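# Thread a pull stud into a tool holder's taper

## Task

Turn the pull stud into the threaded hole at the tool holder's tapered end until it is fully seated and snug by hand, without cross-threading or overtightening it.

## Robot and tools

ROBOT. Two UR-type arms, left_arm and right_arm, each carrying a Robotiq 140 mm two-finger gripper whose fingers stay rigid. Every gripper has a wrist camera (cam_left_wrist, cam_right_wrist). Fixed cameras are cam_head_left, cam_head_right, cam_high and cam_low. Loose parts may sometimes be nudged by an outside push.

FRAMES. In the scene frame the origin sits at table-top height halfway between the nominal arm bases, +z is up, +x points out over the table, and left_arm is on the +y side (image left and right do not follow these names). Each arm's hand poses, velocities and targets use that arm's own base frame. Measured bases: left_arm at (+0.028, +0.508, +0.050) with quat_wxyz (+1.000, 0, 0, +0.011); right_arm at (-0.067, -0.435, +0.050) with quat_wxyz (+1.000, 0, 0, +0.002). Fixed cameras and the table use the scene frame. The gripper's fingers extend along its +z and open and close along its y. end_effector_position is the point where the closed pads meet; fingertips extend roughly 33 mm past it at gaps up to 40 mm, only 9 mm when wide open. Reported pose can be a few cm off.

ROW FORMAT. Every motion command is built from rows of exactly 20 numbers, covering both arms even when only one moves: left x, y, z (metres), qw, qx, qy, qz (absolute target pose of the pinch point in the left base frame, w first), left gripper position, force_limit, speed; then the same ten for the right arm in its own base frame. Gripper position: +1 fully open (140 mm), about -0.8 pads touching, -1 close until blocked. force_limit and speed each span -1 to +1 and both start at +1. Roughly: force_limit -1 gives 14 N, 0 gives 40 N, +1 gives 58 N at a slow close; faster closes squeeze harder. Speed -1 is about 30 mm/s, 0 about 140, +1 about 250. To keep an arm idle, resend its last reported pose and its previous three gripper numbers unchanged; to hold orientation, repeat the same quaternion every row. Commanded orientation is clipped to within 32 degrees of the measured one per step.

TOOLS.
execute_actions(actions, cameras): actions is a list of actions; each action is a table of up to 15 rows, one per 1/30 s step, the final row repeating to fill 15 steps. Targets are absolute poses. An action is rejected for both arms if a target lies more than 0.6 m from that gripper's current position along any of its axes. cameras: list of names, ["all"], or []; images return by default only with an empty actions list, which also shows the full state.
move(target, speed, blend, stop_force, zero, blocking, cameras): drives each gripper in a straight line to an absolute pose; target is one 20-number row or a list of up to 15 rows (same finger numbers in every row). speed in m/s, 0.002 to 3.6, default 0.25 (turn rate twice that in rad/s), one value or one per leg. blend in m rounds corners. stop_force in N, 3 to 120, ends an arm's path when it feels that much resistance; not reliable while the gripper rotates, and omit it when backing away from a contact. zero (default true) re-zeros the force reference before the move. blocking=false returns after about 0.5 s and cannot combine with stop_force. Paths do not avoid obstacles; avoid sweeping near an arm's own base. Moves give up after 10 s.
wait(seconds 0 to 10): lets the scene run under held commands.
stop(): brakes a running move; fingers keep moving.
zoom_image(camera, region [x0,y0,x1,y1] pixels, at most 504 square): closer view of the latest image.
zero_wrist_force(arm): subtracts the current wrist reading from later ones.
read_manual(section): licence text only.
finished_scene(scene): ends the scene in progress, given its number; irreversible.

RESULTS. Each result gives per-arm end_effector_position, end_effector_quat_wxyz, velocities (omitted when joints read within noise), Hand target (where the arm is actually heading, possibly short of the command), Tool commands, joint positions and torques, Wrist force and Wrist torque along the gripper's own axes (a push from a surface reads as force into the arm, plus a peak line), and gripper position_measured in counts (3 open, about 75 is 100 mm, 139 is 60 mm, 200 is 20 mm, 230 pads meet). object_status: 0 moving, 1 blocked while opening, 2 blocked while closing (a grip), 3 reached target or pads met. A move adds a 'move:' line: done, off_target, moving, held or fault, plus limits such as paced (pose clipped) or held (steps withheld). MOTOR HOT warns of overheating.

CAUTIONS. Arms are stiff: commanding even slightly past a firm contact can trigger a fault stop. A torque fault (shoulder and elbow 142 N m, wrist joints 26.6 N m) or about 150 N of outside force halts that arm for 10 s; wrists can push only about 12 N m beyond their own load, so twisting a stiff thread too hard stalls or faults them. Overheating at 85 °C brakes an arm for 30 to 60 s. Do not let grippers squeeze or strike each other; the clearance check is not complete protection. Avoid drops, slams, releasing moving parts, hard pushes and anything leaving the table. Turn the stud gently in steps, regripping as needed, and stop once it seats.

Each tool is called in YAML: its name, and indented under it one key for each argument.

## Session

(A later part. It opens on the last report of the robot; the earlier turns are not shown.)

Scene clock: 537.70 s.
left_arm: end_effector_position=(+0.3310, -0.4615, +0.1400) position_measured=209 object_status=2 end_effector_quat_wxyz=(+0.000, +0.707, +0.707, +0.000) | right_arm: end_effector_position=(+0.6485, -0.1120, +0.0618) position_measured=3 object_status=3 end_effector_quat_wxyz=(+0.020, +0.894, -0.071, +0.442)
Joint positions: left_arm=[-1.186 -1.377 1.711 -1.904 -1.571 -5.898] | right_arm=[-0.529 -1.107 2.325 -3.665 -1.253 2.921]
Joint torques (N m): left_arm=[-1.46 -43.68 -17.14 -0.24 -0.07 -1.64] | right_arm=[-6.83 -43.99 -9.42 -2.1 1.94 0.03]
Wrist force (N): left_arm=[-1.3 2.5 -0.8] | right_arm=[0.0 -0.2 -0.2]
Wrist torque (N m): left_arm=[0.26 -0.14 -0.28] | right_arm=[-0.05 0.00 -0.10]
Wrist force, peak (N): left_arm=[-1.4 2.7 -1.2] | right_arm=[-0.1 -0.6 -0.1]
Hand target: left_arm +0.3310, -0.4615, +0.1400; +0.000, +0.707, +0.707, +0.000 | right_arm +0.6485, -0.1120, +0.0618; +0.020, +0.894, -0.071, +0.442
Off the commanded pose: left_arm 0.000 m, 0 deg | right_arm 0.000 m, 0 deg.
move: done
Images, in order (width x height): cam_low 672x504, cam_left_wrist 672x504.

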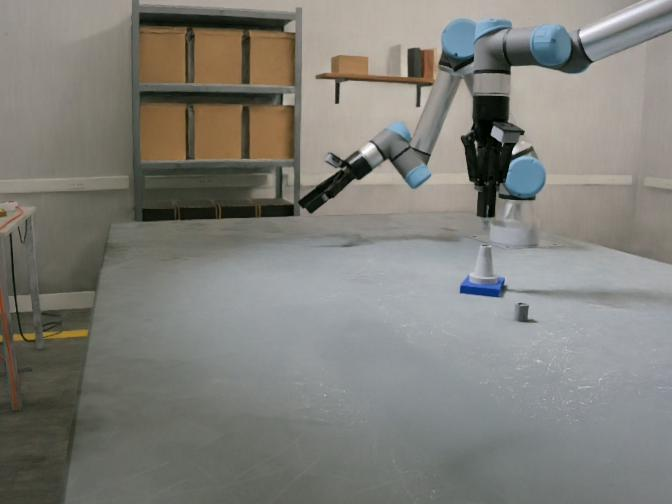

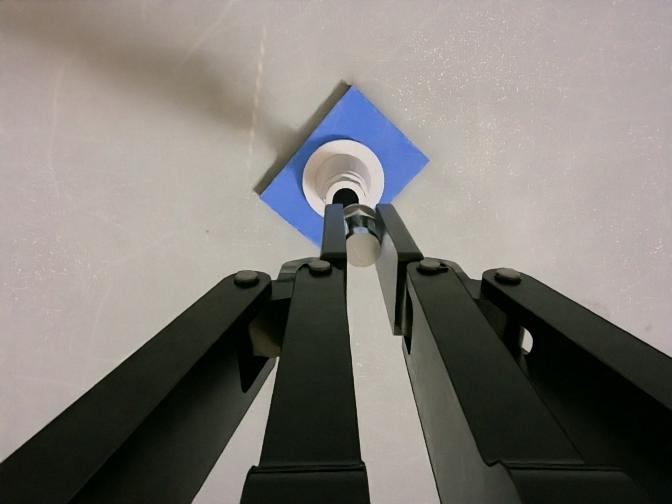

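move:
  target:
    - [0.3268,-0.4614,0.125,0,-0.70711,-0.70711,0,-1,-1,-1,0.6485,-0.1120,0.0618,0.020,0.894,-0.071,0.442,1,1,1]
  speed: 0.05
  cameras: ["cam_left_wrist","cam_low","cam_head_left","cam_high"]

zoom_image:
  camera: "cam_left_wrist"
  region: [290, 130, 430, 270]

zoom_image:
  camera: "cam_low"
  region: [445, 210, 525, 300]

zoom_image:
  camera: "cam_head_left"
  region: [285, 180, 375, 260]

zoom_image:
  camera: "cam_high"
  region: [330, 120, 410, 190]

Scene clock: 608.73 s.
left_arm: end_effector_position=(+0.3267, -0.4615, +0.1248) position_measured=209 object_status=2 end_effector_quat_wxyz=(+0.000, +0.707, +0.707, +0.000) end_effector_velocity=(+0.000, +0.000, +0.001) end_effector_angular_velocity=(+0.002, +0.001, -0.001) | right_arm: end_effector_position=(+0.6485, -0.1120, +0.0618) position_measured=3 object_status=3 end_effector_quat_wxyz=(+0.020, +0.894, -0.071, +0.442)
Joint positions: left_arm=[-1.193 -1.37 1.744 -1.944 -1.571 -5.905] | right_arm=[-0.529 -1.107 2.325 -3.665 -1.253 2.921]
Joint velocities: left_arm=[-0.001 0 -0.004 0.006 0 0] | right_arm=[within noise]
Joint torques (N m): left_arm=[2.72 -36.43 -31.22 0.08 -1.72 -0.16] | right_arm=[-7.34 -44.62 -9.89 -2.17 1.85 0.17]
Wrist force (N): left_arm=[-1.5 2.0 -1.1] | right_arm=[-0.1 -0.3 0.0]
Wrist torque (N m): left_arm=[0.15 -0.10 -0.08] | right_arm=[-0.07 0.02 -0.10]
Wrist force, peak (N): left_arm=[-1.1 2.6 -1.8] | right_arm=[0.1 -0.4 -0.1]
Hand target: left_arm +0.3268, -0.4614, +0.1250; +0.000, +0.707, +0.707, +0.000 | right_arm +0.6485, -0.1120, +0.0618; +0.020, +0.894, -0.071, +0.442
Off the commanded pose: left_arm 0.000 m, 0 deg | right_arm 0.000 m, 0 deg.
move: done
Images, in order (width x height): cam_head_left 672x504, cam_high 672x504, cam_low 672x504, cam_left_wrist 672x504.

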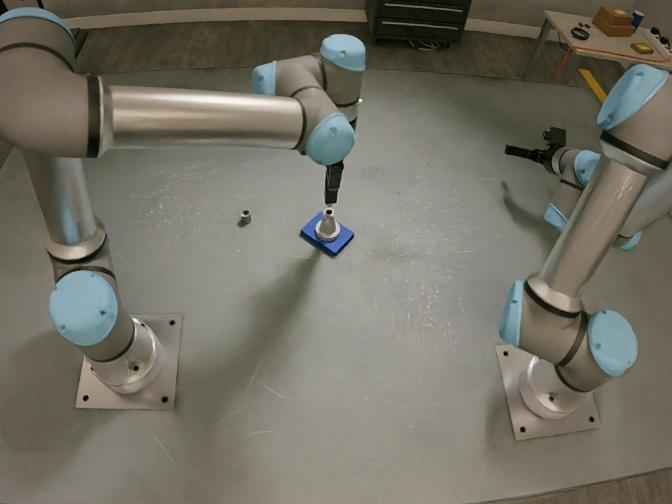

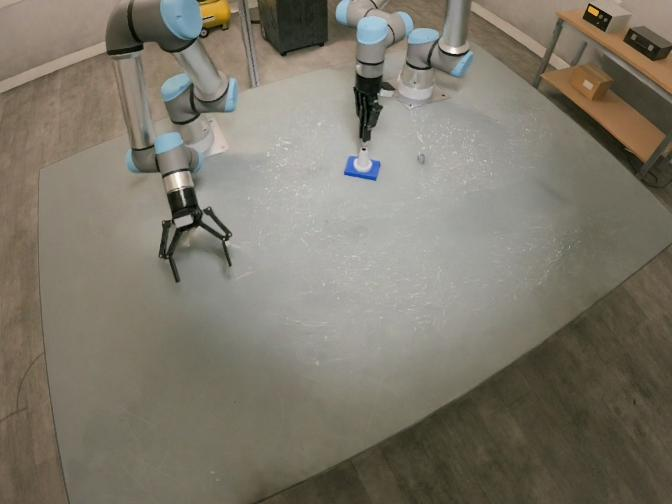

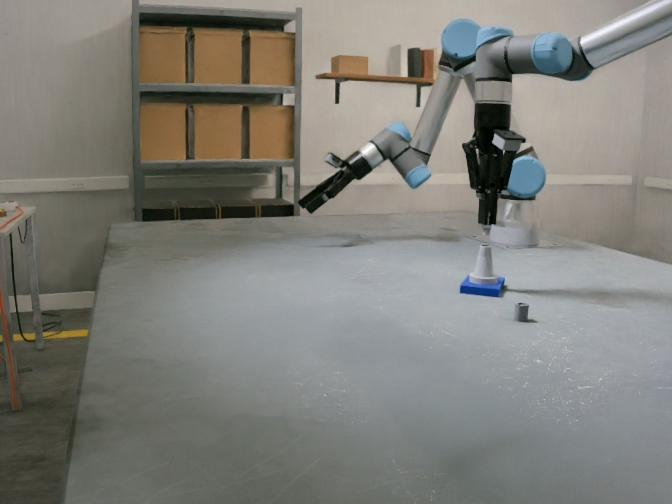

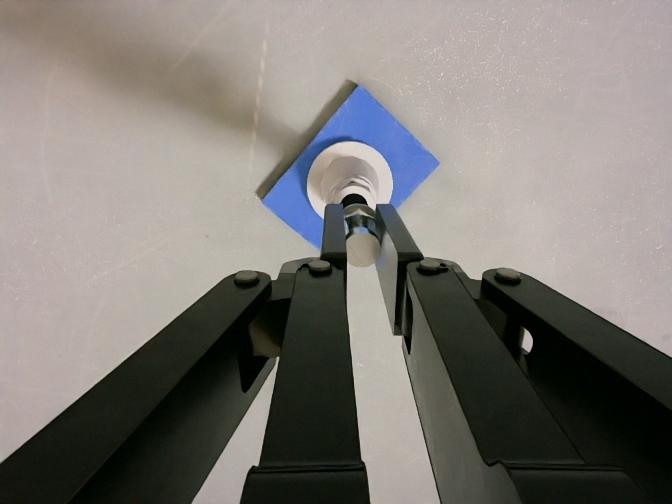

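Scaled by 3.600 from the camera's 672x504 image, which has a finer 960x720 frame.

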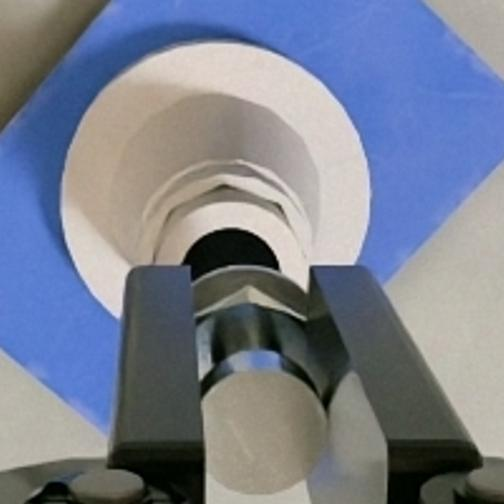

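Scaled by 5.600 from the camera's 672x504 image, which has a finer 960x720 frame.

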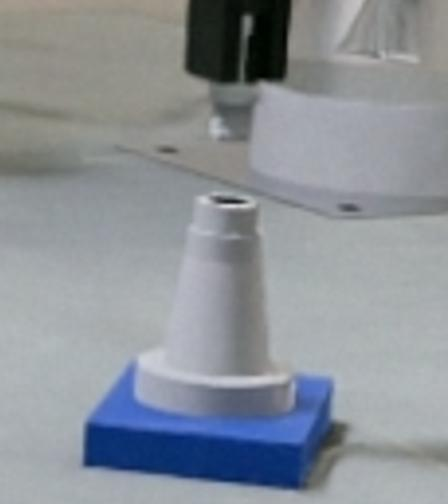

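Scaled by 5.600 from the camera's 672x504 image, which has a finer 960x720 frame.

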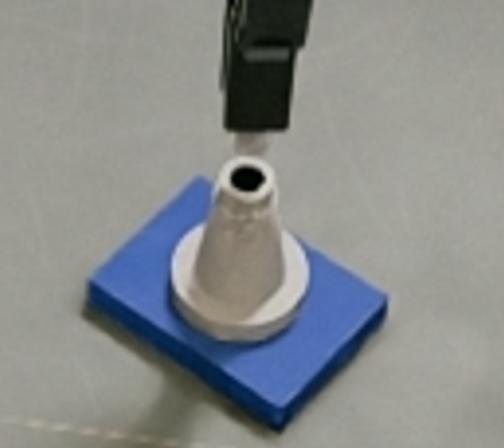

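Scaled by 6.300 from the camera's 672x504 image, which has a finer 960x720 frame.

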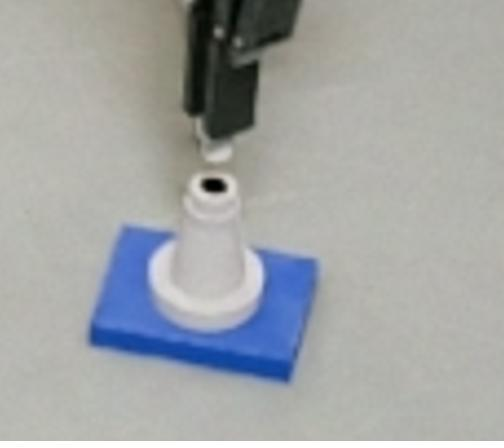

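zoom_image:
  camera: "cam_head_left"
  region: [310, 190, 350, 230]

zoom_image:
  camera: "cam_high"
  region: [345, 130, 381, 166]

Scaled by 12.600 from the camera's 672x504 image, which has a finer 960x720 frame.

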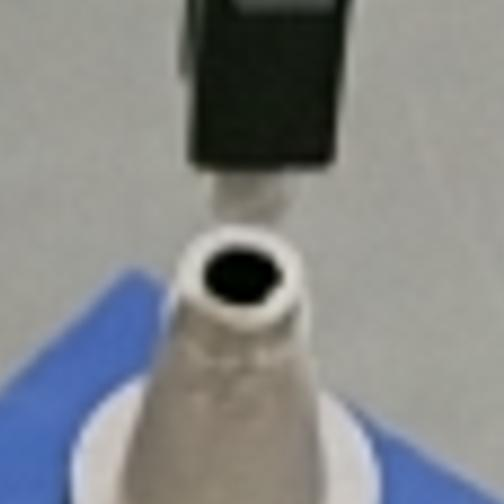

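Scaled by 14.000 from the camera's 672x504 image, which has a finer 960x720 frame.

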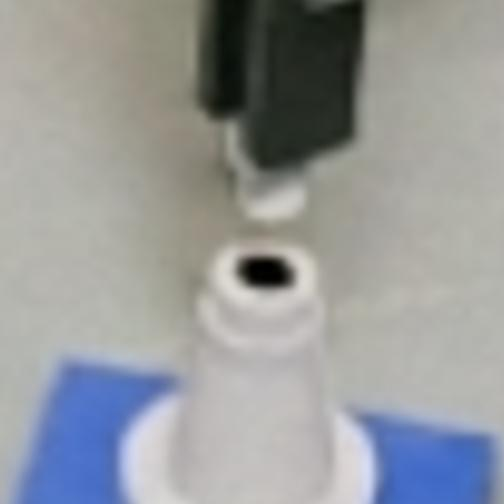

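move:
  target:
    - [0.3268,-0.4614,0.085,0,-0.70711,-0.70711,0,-1,-1,-1,0.6485,-0.1120,0.0618,0.020,0.894,-0.071,0.442,1,1,1]
  speed: 0.01
  stop_force: 4
  cameras: ["cam_left_wrist","cam_low","cam_head_left"]

zoom_image:
  camera: "cam_low"
  region: [445, 210, 525, 300]

zoom_image:
  camera: "cam_left_wrist"
  region: [290, 130, 430, 270]

Scene clock: 649.90 s.
left_arm: end_effector_position=(+0.3268, -0.4614, +0.1002) position_measured=209 object_status=2 end_effector_quat_wxyz=(+0.000, +0.707, +0.707, +0.000) | right_arm: end_effector_position=(+0.6485, -0.1120, +0.0618) position_measured=3 object_status=3 end_effector_quat_wxyz=(+0.020, +0.894, -0.071, +0.442)
Joint positions: left_arm=[-1.193 -1.347 1.783 -2.007 -1.571 -5.905] | right_arm=[-0.529 -1.107 2.325 -3.665 -1.253 2.921]
Joint torques (N m): left_arm=[8.42 -42.58 -28.94 -0.44 1.89 1.86] | right_arm=[-7.09 -45.24 -10.9 -2.05 1.99 0.06]
Wrist force (N): left_arm=[-2.4 -0.5 -3.4] | right_arm=[0.1 -0.4 -0.1]
Wrist torque (N m): left_arm=[0.30 -0.16 -0.08] | right_arm=[-0.09 -0.02 -0.10]
Wrist force, peak (N): left_arm=[-0.7 -3.7 -17.1] | right_arm=[-0.1 -0.5 -0.3]
Hand target: left_arm +0.3268, -0.4614, +0.1002; +0.000, +0.707, +0.707, +0.000 | right_arm +0.6485, -0.1120, +0.0618; +0.020, +0.894, -0.071, +0.442
Off the commanded pose: left_arm 0.015 m, 0 deg | right_arm 0.000 m, 0 deg.
move: contact (left_arm)
Images, in order (width x height): cam_head_left 672x504, cam_low 672x504, cam_left_wrist 672x504.

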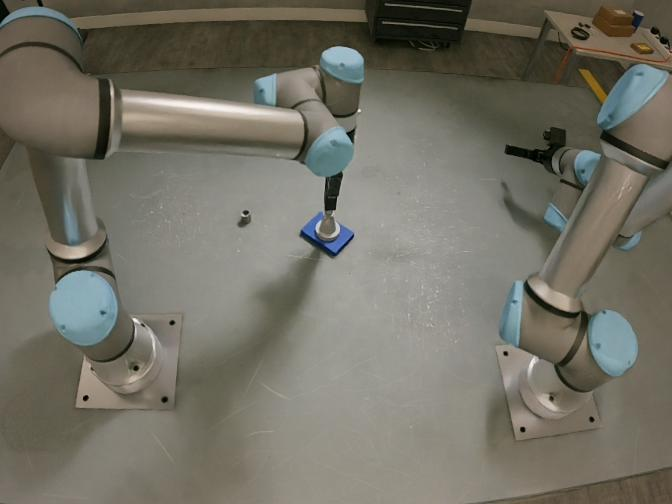

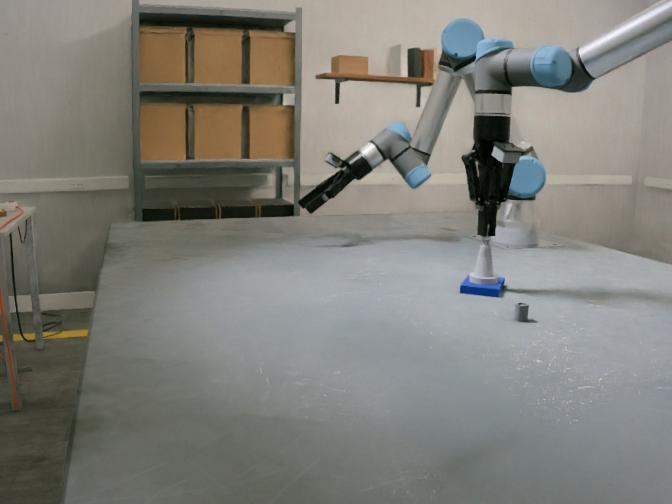

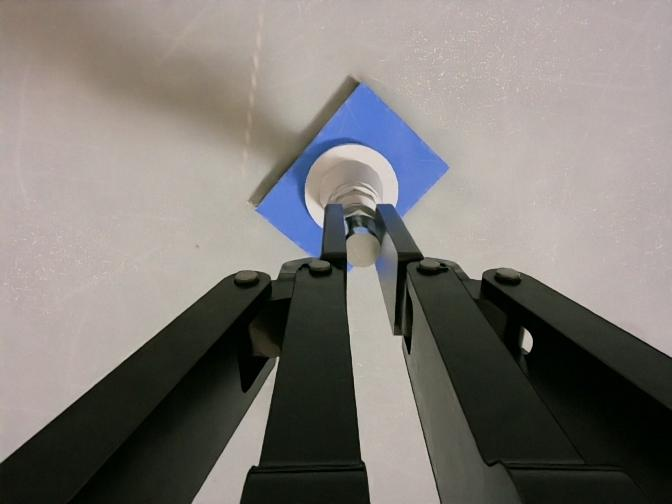

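Scaled by 5.600 from the camera's 672x504 image, which has a finer 960x720 frame.

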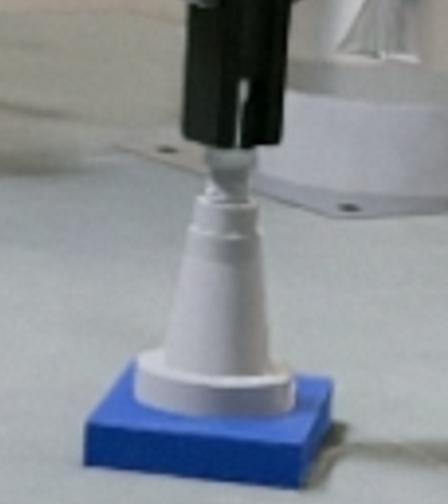

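Scaled by 3.600 from the camera's 672x504 image, which has a finer 960x720 frame.

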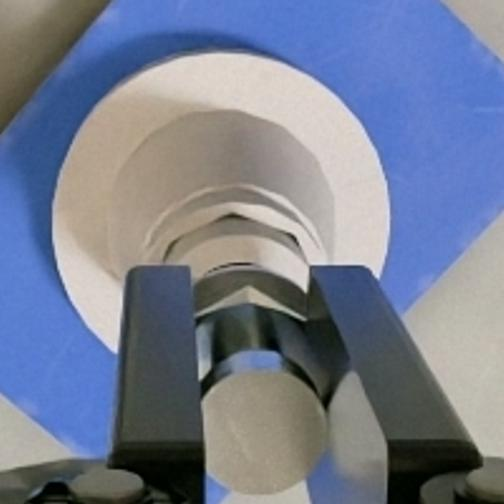

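zoom_image:
  camera: "cam_low"
  region: [466, 226, 506, 256]

zoom_image:
  camera: "cam_head_left"
  region: [310, 190, 350, 230]

Scaled by 12.600 from the camera's 672x504 image, which has a finer 960x720 frame.

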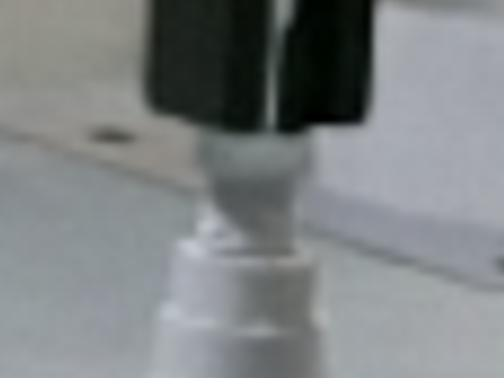

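Scaled by 12.600 from the camera's 672x504 image, which has a finer 960x720 frame.

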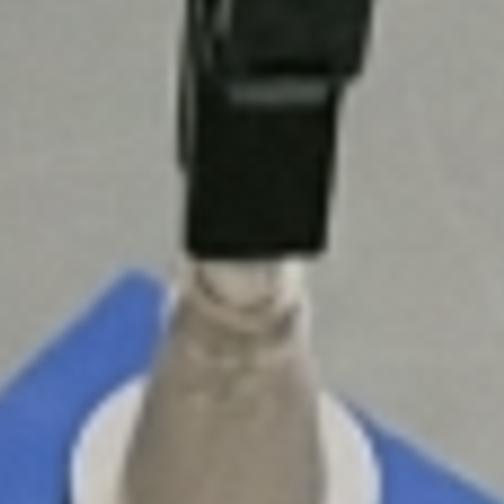

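move:
  target:
    - [0.3266,-0.4614,0.1001,0,-1,0,0,-1,-1,-1,0.6485,-0.1120,0.0618,0.020,0.894,-0.071,0.442,1,1,1]
  speed: 0.4
  stop_force: 20

move:
  target:
    - [0.3266,-0.4614,0.1000,0,-0.70711,0.70711,0,-1,-1,-1,0.6485,-0.1120,0.0618,0.020,0.894,-0.071,0.442,1,1,1]
  speed: 0.4
  stop_force: 20
  cameras: ["cam_low"]

zoom_image:
  camera: "cam_low"
  region: [456, 226, 516, 301]

Scene clock: 681.27 s.
left_arm: end_effector_position=(+0.3266, -0.4614, +0.1001) position_measured=209 object_status=2 end_effector_quat_wxyz=(+0.000, +1.000, +0.000, +0.000) | right_arm: end_effector_position=(+0.6485, -0.1120, +0.0618) position_measured=3 object_status=3 end_effector_quat_wxyz=(+0.020, +0.894, -0.071, +0.442)
Joint positions: left_arm=[-1.193 -1.347 1.784 -2.007 -1.571 -4.334] | right_arm=[-0.529 -1.107 2.325 -3.665 -1.253 2.921]
Joint torques (N m): left_arm=[8.07 -21.77 -30.13 -1.54 0.29 2] | right_arm=[-6.93 -44.31 -12.13 -2.19 2.01 0.02]
Wrist force (N): left_arm=[-2.8 -3.4 -8.1] | right_arm=[-0.2 0.1 -0.1]
Wrist torque (N m): left_arm=[0.49 -0.14 -0.11] | right_arm=[0.01 0.03 -0.10]
Wrist force, peak (N): left_arm=[-2.5 -4.0 -8.6] | right_arm=[0.1 -0.4 -0.3]
Hand target: left_arm +0.3266, -0.4614, +0.1001; +0.000, +1.000, +0.000, +0.000 | right_arm +0.6485, -0.1120, +0.0618; +0.020, +0.894, -0.071, +0.442
Off the commanded pose: left_arm 0.000 m, 0 deg | right_arm 0.000 m, 0 deg.
move: done

Scene clock: 684.10 s.
left_arm: end_effector_position=(+0.3266, -0.4614, +0.1000) position_measured=209 object_status=2 end_effector_quat_wxyz=(+0.000, +0.707, -0.707, +0.000) | right_arm: end_effector_position=(+0.6485, -0.1120, +0.0618) position_measured=3 object_status=3 end_effector_quat_wxyz=(+0.020, +0.894, -0.071, +0.442)
Joint positions: left_arm=[-1.193 -1.347 1.784 -2.007 -1.571 -2.764] | right_arm=[-0.529 -1.107 2.325 -3.665 -1.253 2.921]
Joint torques (N m): left_arm=[7.3 -20.97 -28.78 0.06 -1.03 2.02] | right_arm=[-6.95 -45.45 -11.97 -2.33 2.07 -0.03]
Wrist force (N): left_arm=[-4.3 -2.3 -6.7] | right_arm=[-0.1 -0.1 -0.2]
Wrist torque (N m): left_arm=[0.39 -0.13 -0.11] | right_arm=[-0.02 0.02 -0.10]
Wrist force, peak (N): left_arm=[-3.2 -3.2 -10.4] | right_arm=[-0.1 -0.4 0.0]
Hand target: left_arm +0.3266, -0.4614, +0.1000; +0.000, +0.707, -0.707, +0.000 | right_arm +0.6485, -0.1120, +0.0618; +0.020, +0.894, -0.071, +0.442
Off the commanded pose: left_arm 0.000 m, 0 deg | right_arm 0.000 m, 0 deg.
move: done
Images, in order (width x height): cam_low 672x504.

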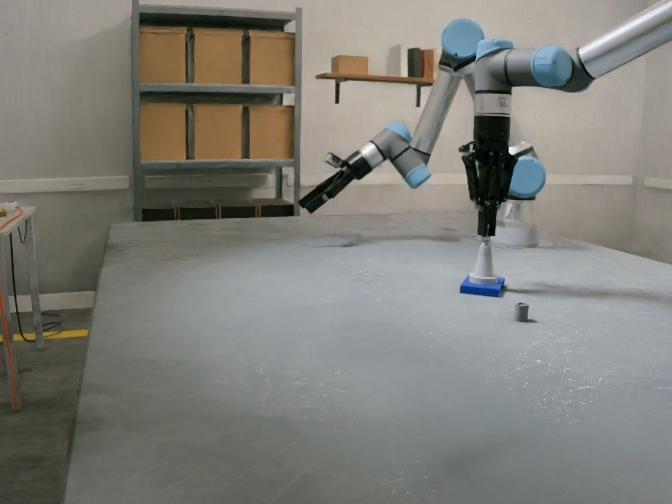

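Scaled by 6.720 from the camera's 672x504 image, which has a finer 960x720 frame.

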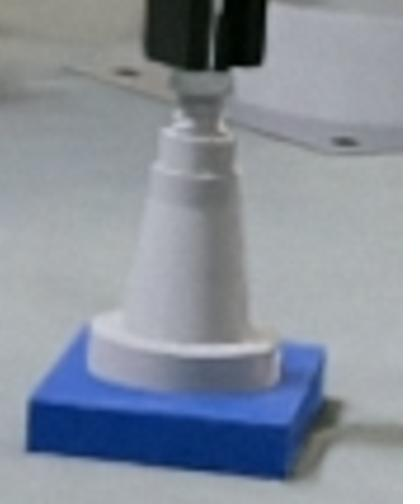

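move:
  target:
    - [0.3270,-0.4614,0.1001,0,-0.70711,0.70711,0,-1,-1,-1,0.6485,-0.1120,0.0618,0.020,0.894,-0.071,0.442,1,1,1]
  speed: 0.01

move:
  target:
    - [0.3273,-0.4614,0.1001,0,-0.70711,0.70711,0,-1,-1,-1,0.6485,-0.1120,0.0618,0.020,0.894,-0.071,0.442,1,1,1]
  speed: 0.01

Scene clock: 704.40 s.
left_arm: end_effector_position=(+0.3270, -0.4614, +0.1001) position_measured=209 object_status=2 end_effector_quat_wxyz=(+0.000, +0.707, -0.707, +0.000) | right_arm: end_effector_position=(+0.6485, -0.1120, +0.0618) position_measured=3 object_status=3 end_effector_quat_wxyz=(+0.020, +0.894, -0.071, +0.442)
Joint positions: left_arm=[-1.192 -1.347 1.783 -2.007 -1.571 -2.763] | right_arm=[-0.529 -1.107 2.325 -3.665 -1.253 2.921]
Joint torques (N m): left_arm=[8.43 -24.88 -31.03 -0.76 0.25 1.79] | right_arm=[-6.81 -44.65 -12.91 -2.27 1.96 -0.01]
Wrist force (N): left_arm=[-2.8 2.3 -2.0] | right_arm=[0.0 -0.2 0.1]
Wrist torque (N m): left_arm=[0.27 -0.19 -0.21] | right_arm=[-0.04 -0.01 -0.10]
Wrist force, peak (N): left_arm=[-4.2 -2.3 -7.2] | right_arm=[0.0 -0.4 -0.2]
Hand target: left_arm +0.3270, -0.4614, +0.1001; +0.000, +0.707, -0.707, +0.000 | right_arm +0.6485, -0.1120, +0.0618; +0.020, +0.894, -0.071, +0.442
Off the commanded pose: left_arm 0.000 m, 0 deg | right_arm 0.000 m, 0 deg.
move: done

Scene clock: 705.10 s.
left_arm: end_effector_position=(+0.3273, -0.4614, +0.1001) position_measured=209 object_status=2 end_effector_quat_wxyz=(+0.000, +0.707, -0.707, +0.000) | right_arm: end_effector_position=(+0.6485, -0.1120, +0.0618) position_measured=3 object_status=3 end_effector_quat_wxyz=(+0.020, +0.894, -0.071, +0.442)
Joint positions: left_arm=[-1.192 -1.346 1.782 -2.007 -1.571 -2.762] | right_arm=[-0.529 -1.107 2.325 -3.665 -1.253 2.921]
Joint torques (N m): left_arm=[9.49 -24.2 -30.61 -0.79 0.26 1.98] | right_arm=[-6.49 -44.88 -12.44 -2.14 1.97 -0.01]
Wrist force (N): left_arm=[-2.4 4.3 -2.7] | right_arm=[0.2 -0.2 -0.2]
Wrist torque (N m): left_arm=[0.22 -0.15 -0.28] | right_arm=[-0.05 -0.04 -0.10]
Wrist force, peak (N): left_arm=[-2.4 4.3 -2.7] | right_arm=[0.0 -0.5 0.0]
Hand target: left_arm +0.3273, -0.4614, +0.1001; +0.000, +0.707, -0.707, +0.000 | right_arm +0.6485, -0.1120, +0.0618; +0.020, +0.894, -0.071, +0.442
Off the commanded pose: left_arm 0.000 m, 0 deg | right_arm 0.000 m, 0 deg.
move: done

move:
  target:
    - [0.32693,-0.4616,0.1000,0,0,1,0,-1,-1,-1,0.6485,-0.1120,0.0618,0.020,0.894,-0.071,0.442,1,1,1]
  speed: 0.4
  stop_force: 20

move:
  target:
    - [0.32648,-0.46145,0.1000,0,0.70711,0.70711,0,-1,-1,-1,0.6485,-0.1120,0.0618,0.020,0.894,-0.071,0.442,1,1,1]
  speed: 0.4
  stop_force: 20

Scene clock: 721.30 s.
left_arm: end_effector_position=(+0.3269, -0.4616, +0.1000) position_measured=209 object_status=2 end_effector_quat_wxyz=(+0.000, +0.000, +1.000, +0.000) | right_arm: end_effector_position=(+0.6485, -0.1120, +0.0618) position_measured=3 object_status=3 end_effector_quat_wxyz=(+0.020, +0.894, -0.071, +0.442)
Joint positions: left_arm=[-1.192 -1.346 1.783 -2.007 -1.571 -1.192] | right_arm=[-0.529 -1.107 2.325 -3.665 -1.253 2.921]
Joint torques (N m): left_arm=[9.77 -24.72 -30.86 -0.57 1.59 1.98] | right_arm=[-7.04 -44.82 -14.58 -2.2 1.82 0.06]
Wrist force (N): left_arm=[-1.4 2.4 -0.7] | right_arm=[0.1 -0.2 -0.2]
Wrist torque (N m): left_arm=[0.24 -0.11 -0.10] | right_arm=[-0.05 -0.02 -0.09]
Wrist force, peak (N): left_arm=[-2.8 4.6 -3.6] | right_arm=[0.0 -0.5 -0.2]
Hand target: left_arm +0.3269, -0.4616, +0.1000; +0.000, +0.000, +1.000, +0.000 | right_arm +0.6485, -0.1120, +0.0618; +0.020, +0.894, -0.071, +0.442
Off the commanded pose: left_arm 0.000 m, 0 deg | right_arm 0.000 m, 0 deg.
move: done

Scene clock: 724.20 s.
left_arm: end_effector_position=(+0.3265, -0.4615, +0.1000) position_measured=209 object_status=2 end_effector_quat_wxyz=(+0.000, +0.707, +0.707, +0.000) | right_arm: end_effector_position=(+0.6485, -0.1120, +0.0618) position_measured=3 object_status=3 end_effector_quat_wxyz=(+0.020, +0.894, -0.071, +0.442)
Joint positions: left_arm=[-1.193 -1.347 1.784 -2.007 -1.571 0.378] | right_arm=[-0.529 -1.107 2.325 -3.665 -1.253 2.921]
Joint torques (N m): left_arm=[8.76 -26.42 -32.64 -0.72 0.61 1.97] | right_arm=[-7.07 -44.75 -14.37 -2.12 1.94 0]
Wrist force (N): left_arm=[-0.7 3.2 2.7] | right_arm=[0.0 -0.2 -0.2]
Wrist torque (N m): left_arm=[0.28 -0.12 -0.11] | right_arm=[-0.04 0.01 -0.09]
Wrist force, peak (N): left_arm=[-1.1 4.2 4.4] | right_arm=[0.1 -0.4 -0.1]
Hand target: left_arm +0.3265, -0.4614, +0.1000; +0.000, +0.707, +0.707, +0.000 | right_arm +0.6485, -0.1120, +0.0618; +0.020, +0.894, -0.071, +0.442
Off the commanded pose: left_arm 0.000 m, 0 deg | right_arm 0.000 m, 0 deg.
move: done

move:
  target:
    - [0.32663,-0.4610,0.0995,0,1,0,0,-1,-1,-1,0.6485,-0.1120,0.0618,0.020,0.894,-0.071,0.442,1,1,1]
  speed: 0.4
  stop_force: 20

Scene clock: 733.93 s.
left_arm: end_effector_position=(+0.3267, -0.4610, +0.0995) position_measured=209 object_status=2 end_effector_quat_wxyz=(+0.000, +1.000, +0.000, +0.000) | right_arm: end_effector_position=(+0.6485, -0.1120, +0.0618) position_measured=3 object_status=3 end_effector_quat_wxyz=(+0.020, +0.894, -0.071, +0.442)
Joint positions: left_arm=[-1.193 -1.347 1.785 -2.009 -1.571 1.949] | right_arm=[-0.529 -1.107 2.325 -3.665 -1.253 2.921]
Joint torques (N m): left_arm=[0.7 -25.49 -31.3 -1.82 -1.36 2.05] | right_arm=[-7.23 -44.55 -16.25 -2.12 1.99 -0.09]
Wrist force (N): left_arm=[-0.4 2.8 1.7] | right_arm=[-0.1 -0.4 0.0]
Wrist torque (N m): left_arm=[0.04 -0.20 -0.09] | right_arm=[-0.09 0.03 -0.10]
Wrist force, peak (N): left_arm=[5.3 10.4 -1.7] | right_arm=[-0.3 -0.4 0.1]
Hand target: left_arm +0.3266, -0.4610, +0.0995; +0.000, +1.000, +0.000, +0.000 | right_arm +0.6485, -0.1120, +0.0618; +0.020, +0.894, -0.071, +0.442
Off the commanded pose: left_arm 0.000 m, 0 deg | right_arm 0.000 m, 0 deg.
move: done

move:
  target:
    - [0.32708,-0.46115,0.0989,0,0.70711,-0.70711,0,-1,-1,-1,0.6485,-0.1120,0.0618,0.020,0.894,-0.071,0.442,1,1,1]
    - [0.32693,-0.4616,0.0984,0,0,-1,0,-1,-1,-1,0.6485,-0.1120,0.0618,0.020,0.894,-0.071,0.442,1,1,1]
  speed: 0.5
  stop_force: 20
  blend: 0.001

Scene clock: 748.77 s.
left_arm: end_effector_position=(+0.3269, -0.4616, +0.0984) position_measured=209 object_status=2 end_effector_quat_wxyz=(+0.000, +0.000, +1.000, +0.000) | right_arm: end_effector_position=(+0.6485, -0.1120, +0.0618) position_measured=3 object_status=3 end_effector_quat_wxyz=(+0.020, +0.894, -0.071, +0.442)
Joint positions: left_arm=[-1.192 -1.345 1.785 -2.011 -1.571 5.091] | right_arm=[-0.529 -1.107 2.325 -3.665 -1.253 2.921]
Joint torques (N m): left_arm=[9.12 -29.21 -31.54 -1.38 2.21 2] | right_arm=[-7.15 -44.66 -16.54 -2.15 1.94 -0.05]
Wrist force (N): left_arm=[1.6 4.8 0.6] | right_arm=[0.0 -0.1 0.0]
Wrist torque (N m): left_arm=[0.13 -0.27 -0.12] | right_arm=[-0.02 -0.01 -0.10]
Wrist force, peak (N): left_arm=[1.7 5.3 0.8] | right_arm=[-0.1 -0.4 -0.4]
Hand target: left_arm +0.3269, -0.4616, +0.0984; +0.000, +0.000, +1.000, +0.000 | right_arm +0.6485, -0.1120, +0.0618; +0.020, +0.894, -0.071, +0.442
Off the commanded pose: left_arm 0.000 m, 0 deg | right_arm 0.000 m, 0 deg.
move: done

move:
  target:
    - [0.32666,-0.46135,0.0980,0,0.5,0.86603,0,-1,-1,-1,0.6485,-0.1120,0.0618,0.020,0.894,-0.071,0.442,1,1,1]
  speed: 0.4
  stop_force: 20
  cameras: ["cam_left_wrist","cam_low"]

zoom_image:
  camera: "cam_low"
  region: [456, 226, 516, 301]

zoom_image:
  camera: "cam_left_wrist"
  region: [290, 130, 430, 270]

Scene clock: 764.93 s.
left_arm: end_effector_position=(+0.3266, -0.4614, +0.0980) position_measured=209 object_status=2 end_effector_quat_wxyz=(+0.000, +0.500, +0.866, +0.000) | right_arm: end_effector_position=(+0.6485, -0.1120, +0.0618) position_measured=3 object_status=3 end_effector_quat_wxyz=(+0.020, +0.894, -0.071, +0.442)
Joint positions: left_arm=[-1.193 -1.345 1.787 -2.012 -1.571 6.138] | right_arm=[-0.529 -1.107 2.325 -3.665 -1.253 2.921]
Joint torques (N m): left_arm=[8.56 -25.83 -32.44 -2.6 1.32 1.92] | right_arm=[-7.13 -44.64 -17.44 -2.12 1.99 -0.03]
Wrist force (N): left_arm=[-0.5 2.4 1.7] | right_arm=[-0.1 -0.1 -0.1]
Wrist torque (N m): left_arm=[0.07 -0.16 -0.08] | right_arm=[-0.02 0.01 -0.10]
Wrist force, peak (N): left_arm=[3.6 5.0 0.7] | right_arm=[0.0 -0.5 -0.1]
Hand target: left_arm +0.3267, -0.4613, +0.0980; +0.000, +0.500, +0.866, +0.000 | right_arm +0.6485, -0.1120, +0.0618; +0.020, +0.894, -0.071, +0.442
Off the commanded pose: left_arm 0.000 m, 0 deg | right_arm 0.000 m, 0 deg.
move: done
Images, in order (width x height): cam_low 672x504, cam_left_wrist 672x504.

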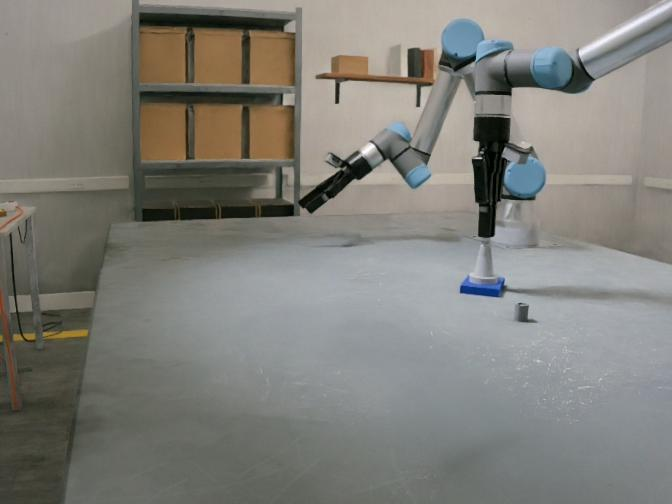

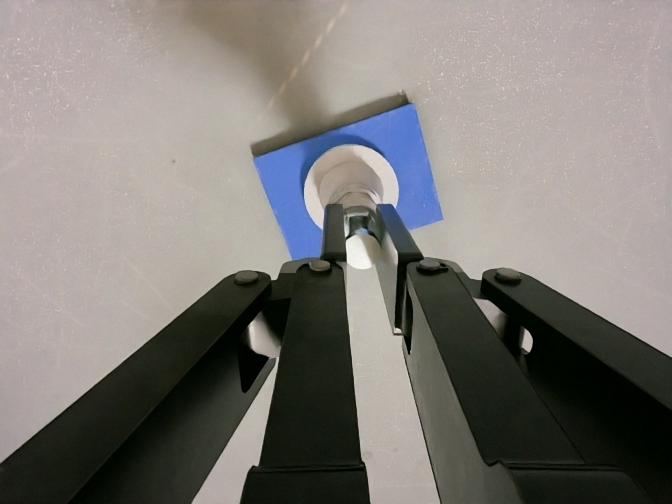

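Scaled by 6.720 from the camera's 672x504 image, which has a finer 960x720 frame.

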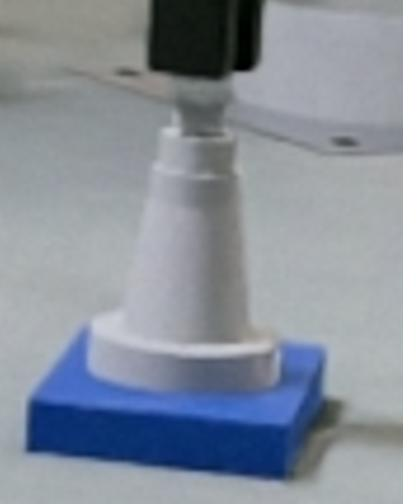

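Scaled by 3.600 from the camera's 672x504 image, which has a finer 960x720 frame.

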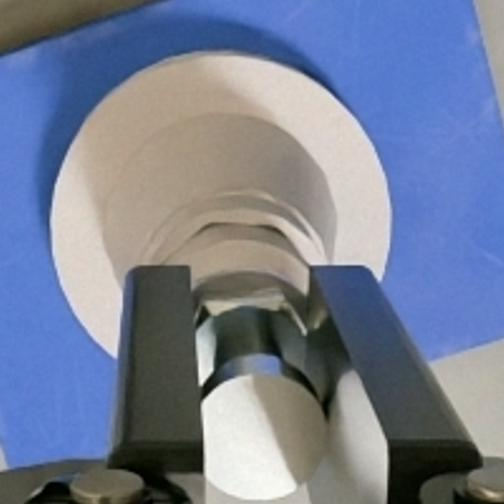

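move:
  target:
    - [0.32675,-0.4613,0.0980,0,0.5,0.86603,0,-0.35,-1,-0.5,0.6485,-0.1120,0.0618,0.020,0.894,-0.071,0.442,1,1,1]
    - [0.32675,-0.4613,0.0980,0,0.5,-0.86603,0,-0.35,-1,-0.5,0.6485,-0.1120,0.0618,0.020,0.894,-0.071,0.442,1,1,1]
    - [0.32675,-0.4613,0.0980,0,1,0,0,-0.35,-1,-0.5,0.6485,-0.1120,0.0618,0.020,0.894,-0.071,0.442,1,1,1]
    - [0.32675,-0.4613,0.0980,0,0.5,0.86603,0,-0.35,-1,-0.5,0.6485,-0.1120,0.0618,0.020,0.894,-0.071,0.442,1,1,1]
    - [0.32675,-0.4613,0.0980,0,-0.5,0.86603,0,-0.35,-1,-0.5,0.6485,-0.1120,0.0618,0.020,0.894,-0.071,0.442,1,1,1]
    - [0.32675,-0.4613,0.0980,0,-1,0,0,-0.35,-1,-0.5,0.6485,-0.1120,0.0618,0.020,0.894,-0.071,0.442,1,1,1]
    - [0.32675,-0.4613,0.0980,0,-0.86603,-0.5,0,-0.35,-1,-0.5,0.6485,-0.1120,0.0618,0.020,0.894,-0.071,0.442,1,1,1]
    - [0.32675,-0.4613,0.0980,0,-0.86603,-0.5,0,-1,-1,-1,0.6485,-0.1120,0.0618,0.020,0.894,-0.071,0.442,1,1,1]
  speed: [0.1,1.2,1.2,1.2,1.2,1.2,1.2,0.1]
  blend: [0,0.005,0.005,0.005,0.005,0.005,0,0]
  cameras: ["cam_left_wrist"]

zoom_image:
  camera: "cam_left_wrist"
  region: [290, 130, 430, 270]

Scene clock: 806.87 s.
left_arm: end_effector_position=(+0.3267, -0.4613, +0.0980) position_measured=209 object_status=0 end_effector_quat_wxyz=(+0.000, +0.866, +0.500, +0.000) | right_arm: end_effector_position=(+0.6485, -0.1120, +0.0618) position_measured=3 object_status=3 end_effector_quat_wxyz=(+0.020, +0.894, -0.071, +0.442)
Joint positions: left_arm=[-1.193 -1.345 1.787 -2.012 -1.571 -5.381] | right_arm=[-0.529 -1.107 2.325 -3.665 -1.253 2.921]
Joint torques (N m): left_arm=[6.78 -40.66 -19.33 -1.12 -2.09 -1.77] | right_arm=[-7.53 -44.19 -17.6 -2.2 1.98 -0.08]
Wrist force (N): left_arm=[-1.0 1.7 -2.7] | right_arm=[-0.1 -0.3 0.0]
Wrist torque (N m): left_arm=[0.08 -0.18 -0.27] | right_arm=[-0.07 0.03 -0.10]
Wrist force, peak (N): left_arm=[-1.0 1.7 -2.7] | right_arm=[-0.2 -0.6 -0.1]
Hand target: left_arm +0.3267, -0.4613, +0.0980; +0.000, +0.866, +0.500, +0.000 | right_arm +0.6485, -0.1120, +0.0618; +0.020, +0.894, -0.071, +0.442
Off the commanded pose: left_arm 0.000 m, 0 deg | right_arm 0.000 m, 0 deg.
move: done
Images, in order (width x height): cam_left_wrist 672x504.

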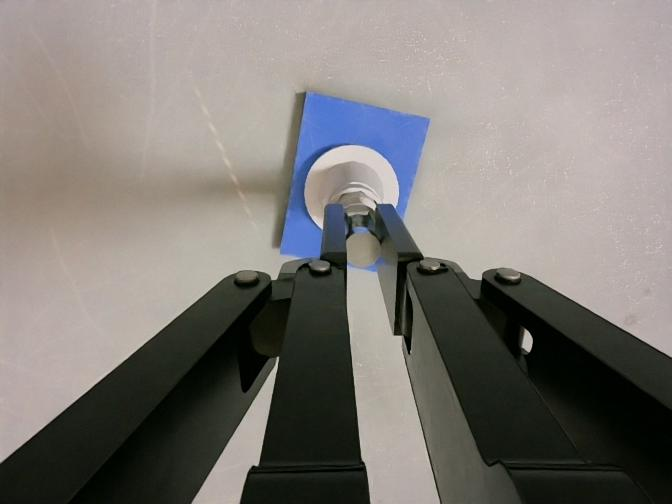

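Scaled by 3.600 from the camera's 672x504 image, which has a finer 960x720 frame.

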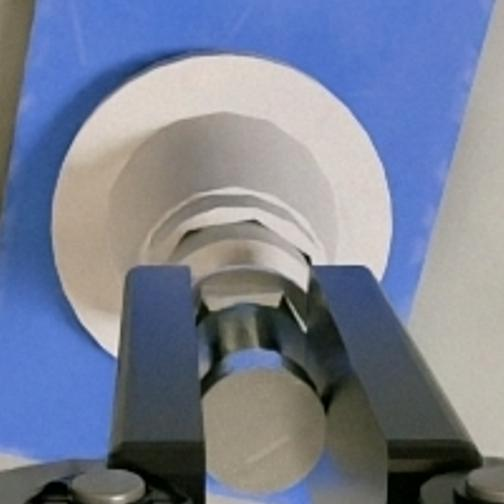

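move:
  target:
    - [0.32675,-0.4613,0.09735,0,-0.86603,0.5,0,-1,-1,-1,0.6485,-0.1120,0.0618,0.020,0.894,-0.071,0.442,1,1,1]
    - [0.32675,-0.4613,0.0967,0,0,1,0,-1,-1,-1,0.6485,-0.1120,0.0618,0.020,0.894,-0.071,0.442,1,1,1]
  speed: 0.5
  stop_force: 20
  blend: 0.001

Scene clock: 823.33 s.
left_arm: end_effector_position=(+0.3267, -0.4613, +0.0967) position_measured=209 object_status=2 end_effector_quat_wxyz=(+0.000, +0.000, +1.000, +0.000) | right_arm: end_effector_position=(+0.6485, -0.1120, +0.0618) position_measured=3 object_status=3 end_effector_quat_wxyz=(+0.020, +0.894, -0.071, +0.442)
Joint positions: left_arm=[-1.193 -1.344 1.789 -2.016 -1.571 -1.193] | right_arm=[-0.529 -1.107 2.325 -3.665 -1.253 2.921]
Joint torques (N m): left_arm=[-0.07 -27.4 -31.8 -0.54 1.55 1.88] | right_arm=[-7 -45.13 -17.87 -2.23 2.03 -0.03]
Wrist force (N): left_arm=[-1.1 1.8 1.8] | right_arm=[0.1 -0.3 0.0]
Wrist torque (N m): left_arm=[0.12 -0.19 -0.10] | right_arm=[-0.07 -0.03 -0.10]
Wrist force, peak (N): left_arm=[-0.9 2.1 -2.6] | right_arm=[-0.1 -0.5 0.1]
Hand target: left_arm +0.3268, -0.4613, +0.0967; +0.000, +0.000, +1.000, +0.000 | right_arm +0.6485, -0.1120, +0.0618; +0.020, +0.894, -0.071, +0.442
Off the commanded pose: left_arm 0.000 m, 0 deg | right_arm 0.000 m, 0 deg.
move: done

move:
  target:
    - [0.32675,-0.4613,0.0959,0,0.86603,0.5,0,-1,-1,-1,0.6485,-0.1120,0.0618,0.020,0.894,-0.071,0.442,1,1,1]
    - [0.32675,-0.4613,0.09525,0,0.86603,-0.5,0,-1,-1,-1,0.6485,-0.1120,0.0618,0.020,0.894,-0.071,0.442,1,1,1]
    - [0.32675,-0.4613,0.0946,0,0,-1,0,-1,-1,-1,0.6485,-0.1120,0.0618,0.020,0.894,-0.071,0.442,1,1,1]
    - [0.32675,-0.4613,0.09425,0,-0.5,-0.86603,0,-1,-1,-1,0.6485,-0.1120,0.0618,0.020,0.894,-0.071,0.442,1,1,1]
  speed: 0.6
  stop_force: 20
  blend: 0.001
  cameras: ["cam_low","cam_left_wrist"]

zoom_image:
  camera: "cam_low"
  region: [466, 226, 506, 256]

zoom_image:
  camera: "cam_left_wrist"
  region: [290, 130, 430, 270]

Scene clock: 842.77 s.
left_arm: end_effector_position=(+0.3268, -0.4613, +0.0942) position_measured=209 object_status=2 end_effector_quat_wxyz=(+0.000, +0.500, +0.866, +0.000) | right_arm: end_effector_position=(+0.6485, -0.1120, +0.0618) position_measured=3 object_status=3 end_effector_quat_wxyz=(+0.020, +0.894, -0.071, +0.442)
Joint positions: left_arm=[-1.192 -1.341 1.792 -2.022 -1.571 6.138] | right_arm=[-0.529 -1.107 2.325 -3.665 -1.253 2.921]
Joint torques (N m): left_arm=[-1.81 -34.58 -35.99 -1.4 1.44 2.01] | right_arm=[-7.09 -44.72 -17.35 -2.08 2.11 0]
Wrist force (N): left_arm=[-1.3 2.1 12.3] | right_arm=[-0.1 -0.2 0.0]
Wrist torque (N m): left_arm=[0.08 -0.22 -0.10] | right_arm=[-0.03 0.02 -0.10]
Wrist force, peak (N): left_arm=[-1.8 1.8 13.3] | right_arm=[-0.1 -0.5 0.0]
Hand target: left_arm +0.3268, -0.4613, +0.0942; +0.000, +0.500, +0.866, +0.000 | right_arm +0.6485, -0.1120, +0.0618; +0.020, +0.894, -0.071, +0.442
Off the commanded pose: left_arm 0.000 m, 0 deg | right_arm 0.000 m, 0 deg.
move: done
Images, in order (width x height): cam_low 672x504, cam_left_wrist 672x504.

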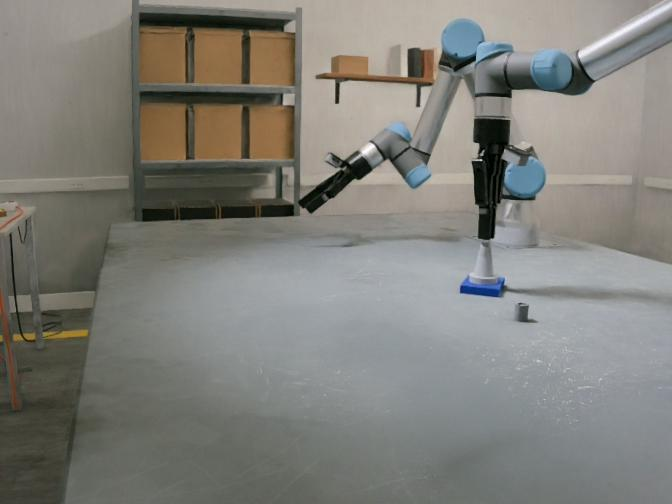

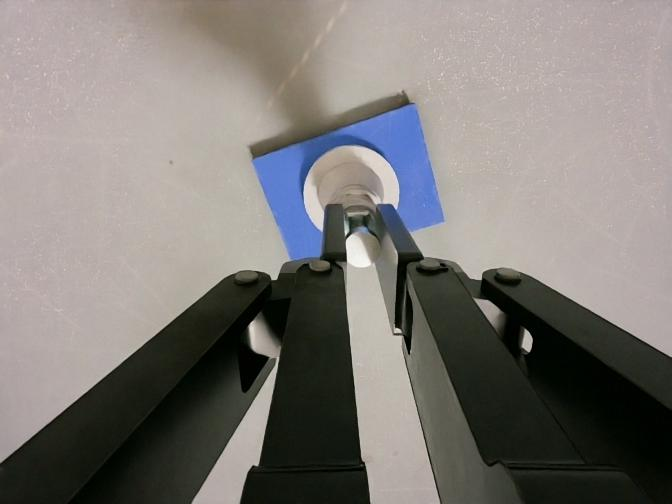

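Scaled by 12.600 from the camera's 672x504 image, which has a finer 960x720 frame.

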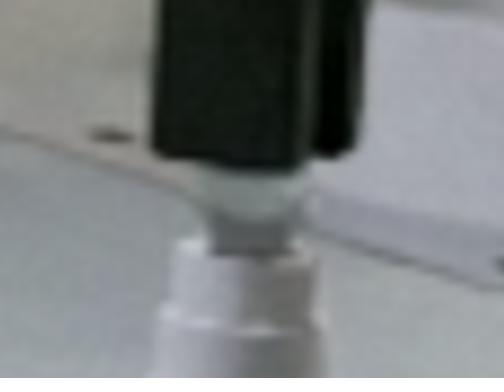

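Scaled by 3.600 from the camera's 672x504 image, which has a finer 960x720 frame.

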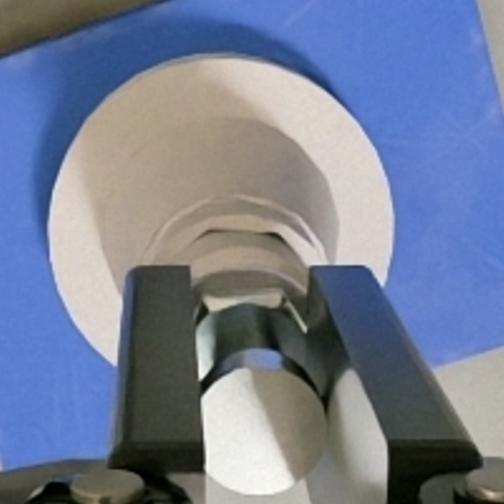

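move:
  target:
    - [0.32675,-0.4613,0.0938,0,-0.5,-0.86603,0,-1,-1,-1,0.6485,-0.1120,0.0618,0.020,0.894,-0.071,0.442,1,1,1]
  speed: 0.01
  stop_force: 20

Scene clock: 853.00 s.
left_arm: end_effector_position=(+0.3268, -0.4613, +0.0938) position_measured=209 object_status=2 end_effector_quat_wxyz=(+0.000, +0.500, +0.866, +0.000) | right_arm: end_effector_position=(+0.6485, -0.1120, +0.0618) position_measured=3 object_status=3 end_effector_quat_wxyz=(+0.020, +0.894, -0.071, +0.442)
Joint positions: left_arm=[-1.193 -1.341 1.793 -2.023 -1.571 6.138] | right_arm=[-0.529 -1.107 2.325 -3.665 -1.253 2.921]
Joint torques (N m): left_arm=[-6.18 -24.73 -16.27 -2.7 1.76 1.96] | right_arm=[-6.61 -43.67 -18.41 -2.14 1.89 0.08]
Wrist force (N): left_arm=[-1.0 2.2 -0.8] | right_arm=[0.0 -0.2 -0.2]
Wrist torque (N m): left_arm=[0.16 -0.19 -0.09] | right_arm=[-0.04 0.01 -0.10]
Wrist force, peak (N): left_arm=[-1.4 2.2 12.6] | right_arm=[0.0 -0.5 -0.3]
Hand target: left_arm +0.3267, -0.4613, +0.0938; +0.000, +0.500, +0.866, +0.000 | right_arm +0.6485, -0.1120, +0.0618; +0.020, +0.894, -0.071, +0.442
Off the commanded pose: left_arm 0.000 m, 0 deg | right_arm 0.000 m, 0 deg.
move: done

move:
  target:
    - [0.32675,-0.4613,0.0938,0,0.5,0.86603,0,-0.35,-1,-0.5,0.6485,-0.1120,0.0618,0.020,0.894,-0.071,0.442,1,1,1]
    - [0.32675,-0.4613,0.0938,0,0.5,-0.86603,0,-0.35,-1,-0.5,0.6485,-0.1120,0.0618,0.020,0.894,-0.071,0.442,1,1,1]
    - [0.32675,-0.4613,0.0938,0,1,0,0,-0.35,-1,-0.5,0.6485,-0.1120,0.0618,0.020,0.894,-0.071,0.442,1,1,1]
    - [0.32675,-0.4613,0.0938,0,0.5,0.86603,0,-0.35,-1,-0.5,0.6485,-0.1120,0.0618,0.020,0.894,-0.071,0.442,1,1,1]
    - [0.32675,-0.4613,0.0938,0,-0.5,0.86603,0,-0.35,-1,-0.5,0.6485,-0.1120,0.0618,0.020,0.894,-0.071,0.442,1,1,1]
    - [0.32675,-0.4613,0.0938,0,-1,0,0,-0.35,-1,-0.5,0.6485,-0.1120,0.0618,0.020,0.894,-0.071,0.442,1,1,1]
    - [0.32675,-0.4613,0.0938,0,-0.86603,-0.5,0,-0.35,-1,-0.5,0.6485,-0.1120,0.0618,0.020,0.894,-0.071,0.442,1,1,1]
    - [0.32675,-0.4613,0.0938,0,-0.86603,-0.5,0,-1,-1,-1,0.6485,-0.1120,0.0618,0.020,0.894,-0.071,0.442,1,1,1]
  speed: [0.1,1.2,1.2,1.2,1.2,1.2,1.2,0.1]
  blend: [0,0.005,0.005,0.005,0.005,0.005,0,0]

wait:
  seconds: 0.6

Scene clock: 874.67 s.
left_arm: end_effector_position=(+0.3267, -0.4613, +0.0938) position_measured=209 object_status=0 end_effector_quat_wxyz=(+0.000, +0.866, +0.500, +0.000) | right_arm: end_effector_position=(+0.6485, -0.1120, +0.0618) position_measured=3 object_status=3 end_effector_quat_wxyz=(+0.020, +0.894, -0.071, +0.442)
Joint positions: left_arm=[-1.193 -1.341 1.793 -2.023 -1.571 -5.381] | right_arm=[-0.529 -1.107 2.325 -3.665 -1.253 2.921]
Joint torques (N m): left_arm=[7.42 -41.15 -18.29 -1.2 -1.99 -1.78] | right_arm=[-7.95 -44.42 -17.45 -2.2 2.12 0.01]
Wrist force (N): left_arm=[-1.0 1.8 -2.0] | right_arm=[0.1 -0.2 0.0]
Wrist torque (N m): left_arm=[0.12 -0.18 -0.26] | right_arm=[-0.04 -0.03 -0.10]
Wrist force, peak (N): left_arm=[-0.9 2.0 -2.2] | right_arm=[-0.3 -0.4 -0.2]
Hand target: left_arm +0.3267, -0.4613, +0.0938; +0.000, +0.866, +0.500, +0.000 | right_arm +0.6485, -0.1120, +0.0618; +0.020, +0.894, -0.071, +0.442
Off the commanded pose: left_arm 0.000 m, 0 deg | right_arm 0.000 m, 0 deg.
move: done

Scene clock: 875.27 s.
left_arm: end_effector_position=(+0.3267, -0.4613, +0.0938) position_measured=209 object_status=2 end_effector_quat_wxyz=(+0.000, +0.866, +0.500, +0.000) | right_arm: end_effector_position=(+0.6485, -0.1120, +0.0618) position_measured=3 object_status=3 end_effector_quat_wxyz=(+0.020, +0.894, -0.071, +0.442)
Joint positions: left_arm=[-1.193 -1.341 1.793 -2.023 -1.571 -5.381] | right_arm=[-0.529 -1.107 2.325 -3.665 -1.253 2.921]
Joint torques (N m): left_arm=[7.88 -39.02 -20.61 -1.55 -2.11 -1.77] | right_arm=[-7.22 -44.51 -17.78 -2.16 2.05 -0.06]
Wrist force (N): left_arm=[-1.0 2.1 -2.0] | right_arm=[-0.1 -0.3 0.0]
Wrist torque (N m): left_arm=[0.17 -0.17 -0.27] | right_arm=[-0.06 0.02 -0.10]
Wrist force, peak (N): left_arm=[-1.1 2.0 -2.3] | right_arm=[0.1 -0.5 0.0]
Hand target: left_arm +0.3267, -0.4613, +0.0938; +0.000, +0.866, +0.500, +0.000 | right_arm +0.6485, -0.1120, +0.0618; +0.020, +0.894, -0.071, +0.442
Tool commands: left_gripper/position=-1.0 left_gripper/force_limit=-1.0 left_gripper/speed=-1.0 right_gripper/position=+1.0 right_gripper/force_limit=+1.0 right_gripper/speed=+1.0
Off the commanded pose: left_arm 0.000 m, 0 deg | right_arm 0.000 m, 0 deg.
wait: 0.60 s; at rest by 0.17 s

move:
  target:
    - [0.32675,-0.4613,0.09305,0,-0.86603,0.5,0,-1,-1,-1,0.6485,-0.1120,0.0618,0.020,0.894,-0.071,0.442,1,1,1]
    - [0.32675,-0.4613,0.09225,0,0,1,0,-1,-1,-1,0.6485,-0.1120,0.0618,0.020,0.894,-0.071,0.442,1,1,1]
    - [0.32675,-0.4613,0.09145,0,0.86603,0.5,0,-1,-1,-1,0.6485,-0.1120,0.0618,0.020,0.894,-0.071,0.442,1,1,1]
  speed: 0.6
  stop_force: 20
  blend: 0.001

Scene clock: 888.37 s.
left_arm: end_effector_position=(+0.3268, -0.4613, +0.0914) position_measured=209 object_status=2 end_effector_quat_wxyz=(+0.000, +0.866, +0.500, +0.000) | right_arm: end_effector_position=(+0.6485, -0.1120, +0.0618) position_measured=3 object_status=3 end_effector_quat_wxyz=(+0.020, +0.894, -0.071, +0.442)
Joint positions: left_arm=[-1.193 -1.338 1.797 -2.029 -1.571 0.902] | right_arm=[-0.529 -1.107 2.325 -3.665 -1.253 2.921]
Joint torques (N m): left_arm=[-0.94 -25.92 -29.31 -0.03 1.81 2.02] | right_arm=[-7.55 -45.22 -18.44 -2.27 1.91 -0.04]
Wrist force (N): left_arm=[-0.9 2.0 -3.9] | right_arm=[-0.2 -0.1 -0.1]
Wrist torque (N m): left_arm=[0.15 -0.17 -0.09] | right_arm=[-0.03 0.04 -0.10]
Wrist force, peak (N): left_arm=[-1.3 1.7 -6.7] | right_arm=[-0.1 -0.5 -0.1]
Hand target: left_arm +0.3268, -0.4613, +0.0914; +0.000, +0.866, +0.500, +0.000 | right_arm +0.6485, -0.1120, +0.0618; +0.020, +0.894, -0.071, +0.442
Off the commanded pose: left_arm 0.000 m, 0 deg | right_arm 0.000 m, 0 deg.
move: done


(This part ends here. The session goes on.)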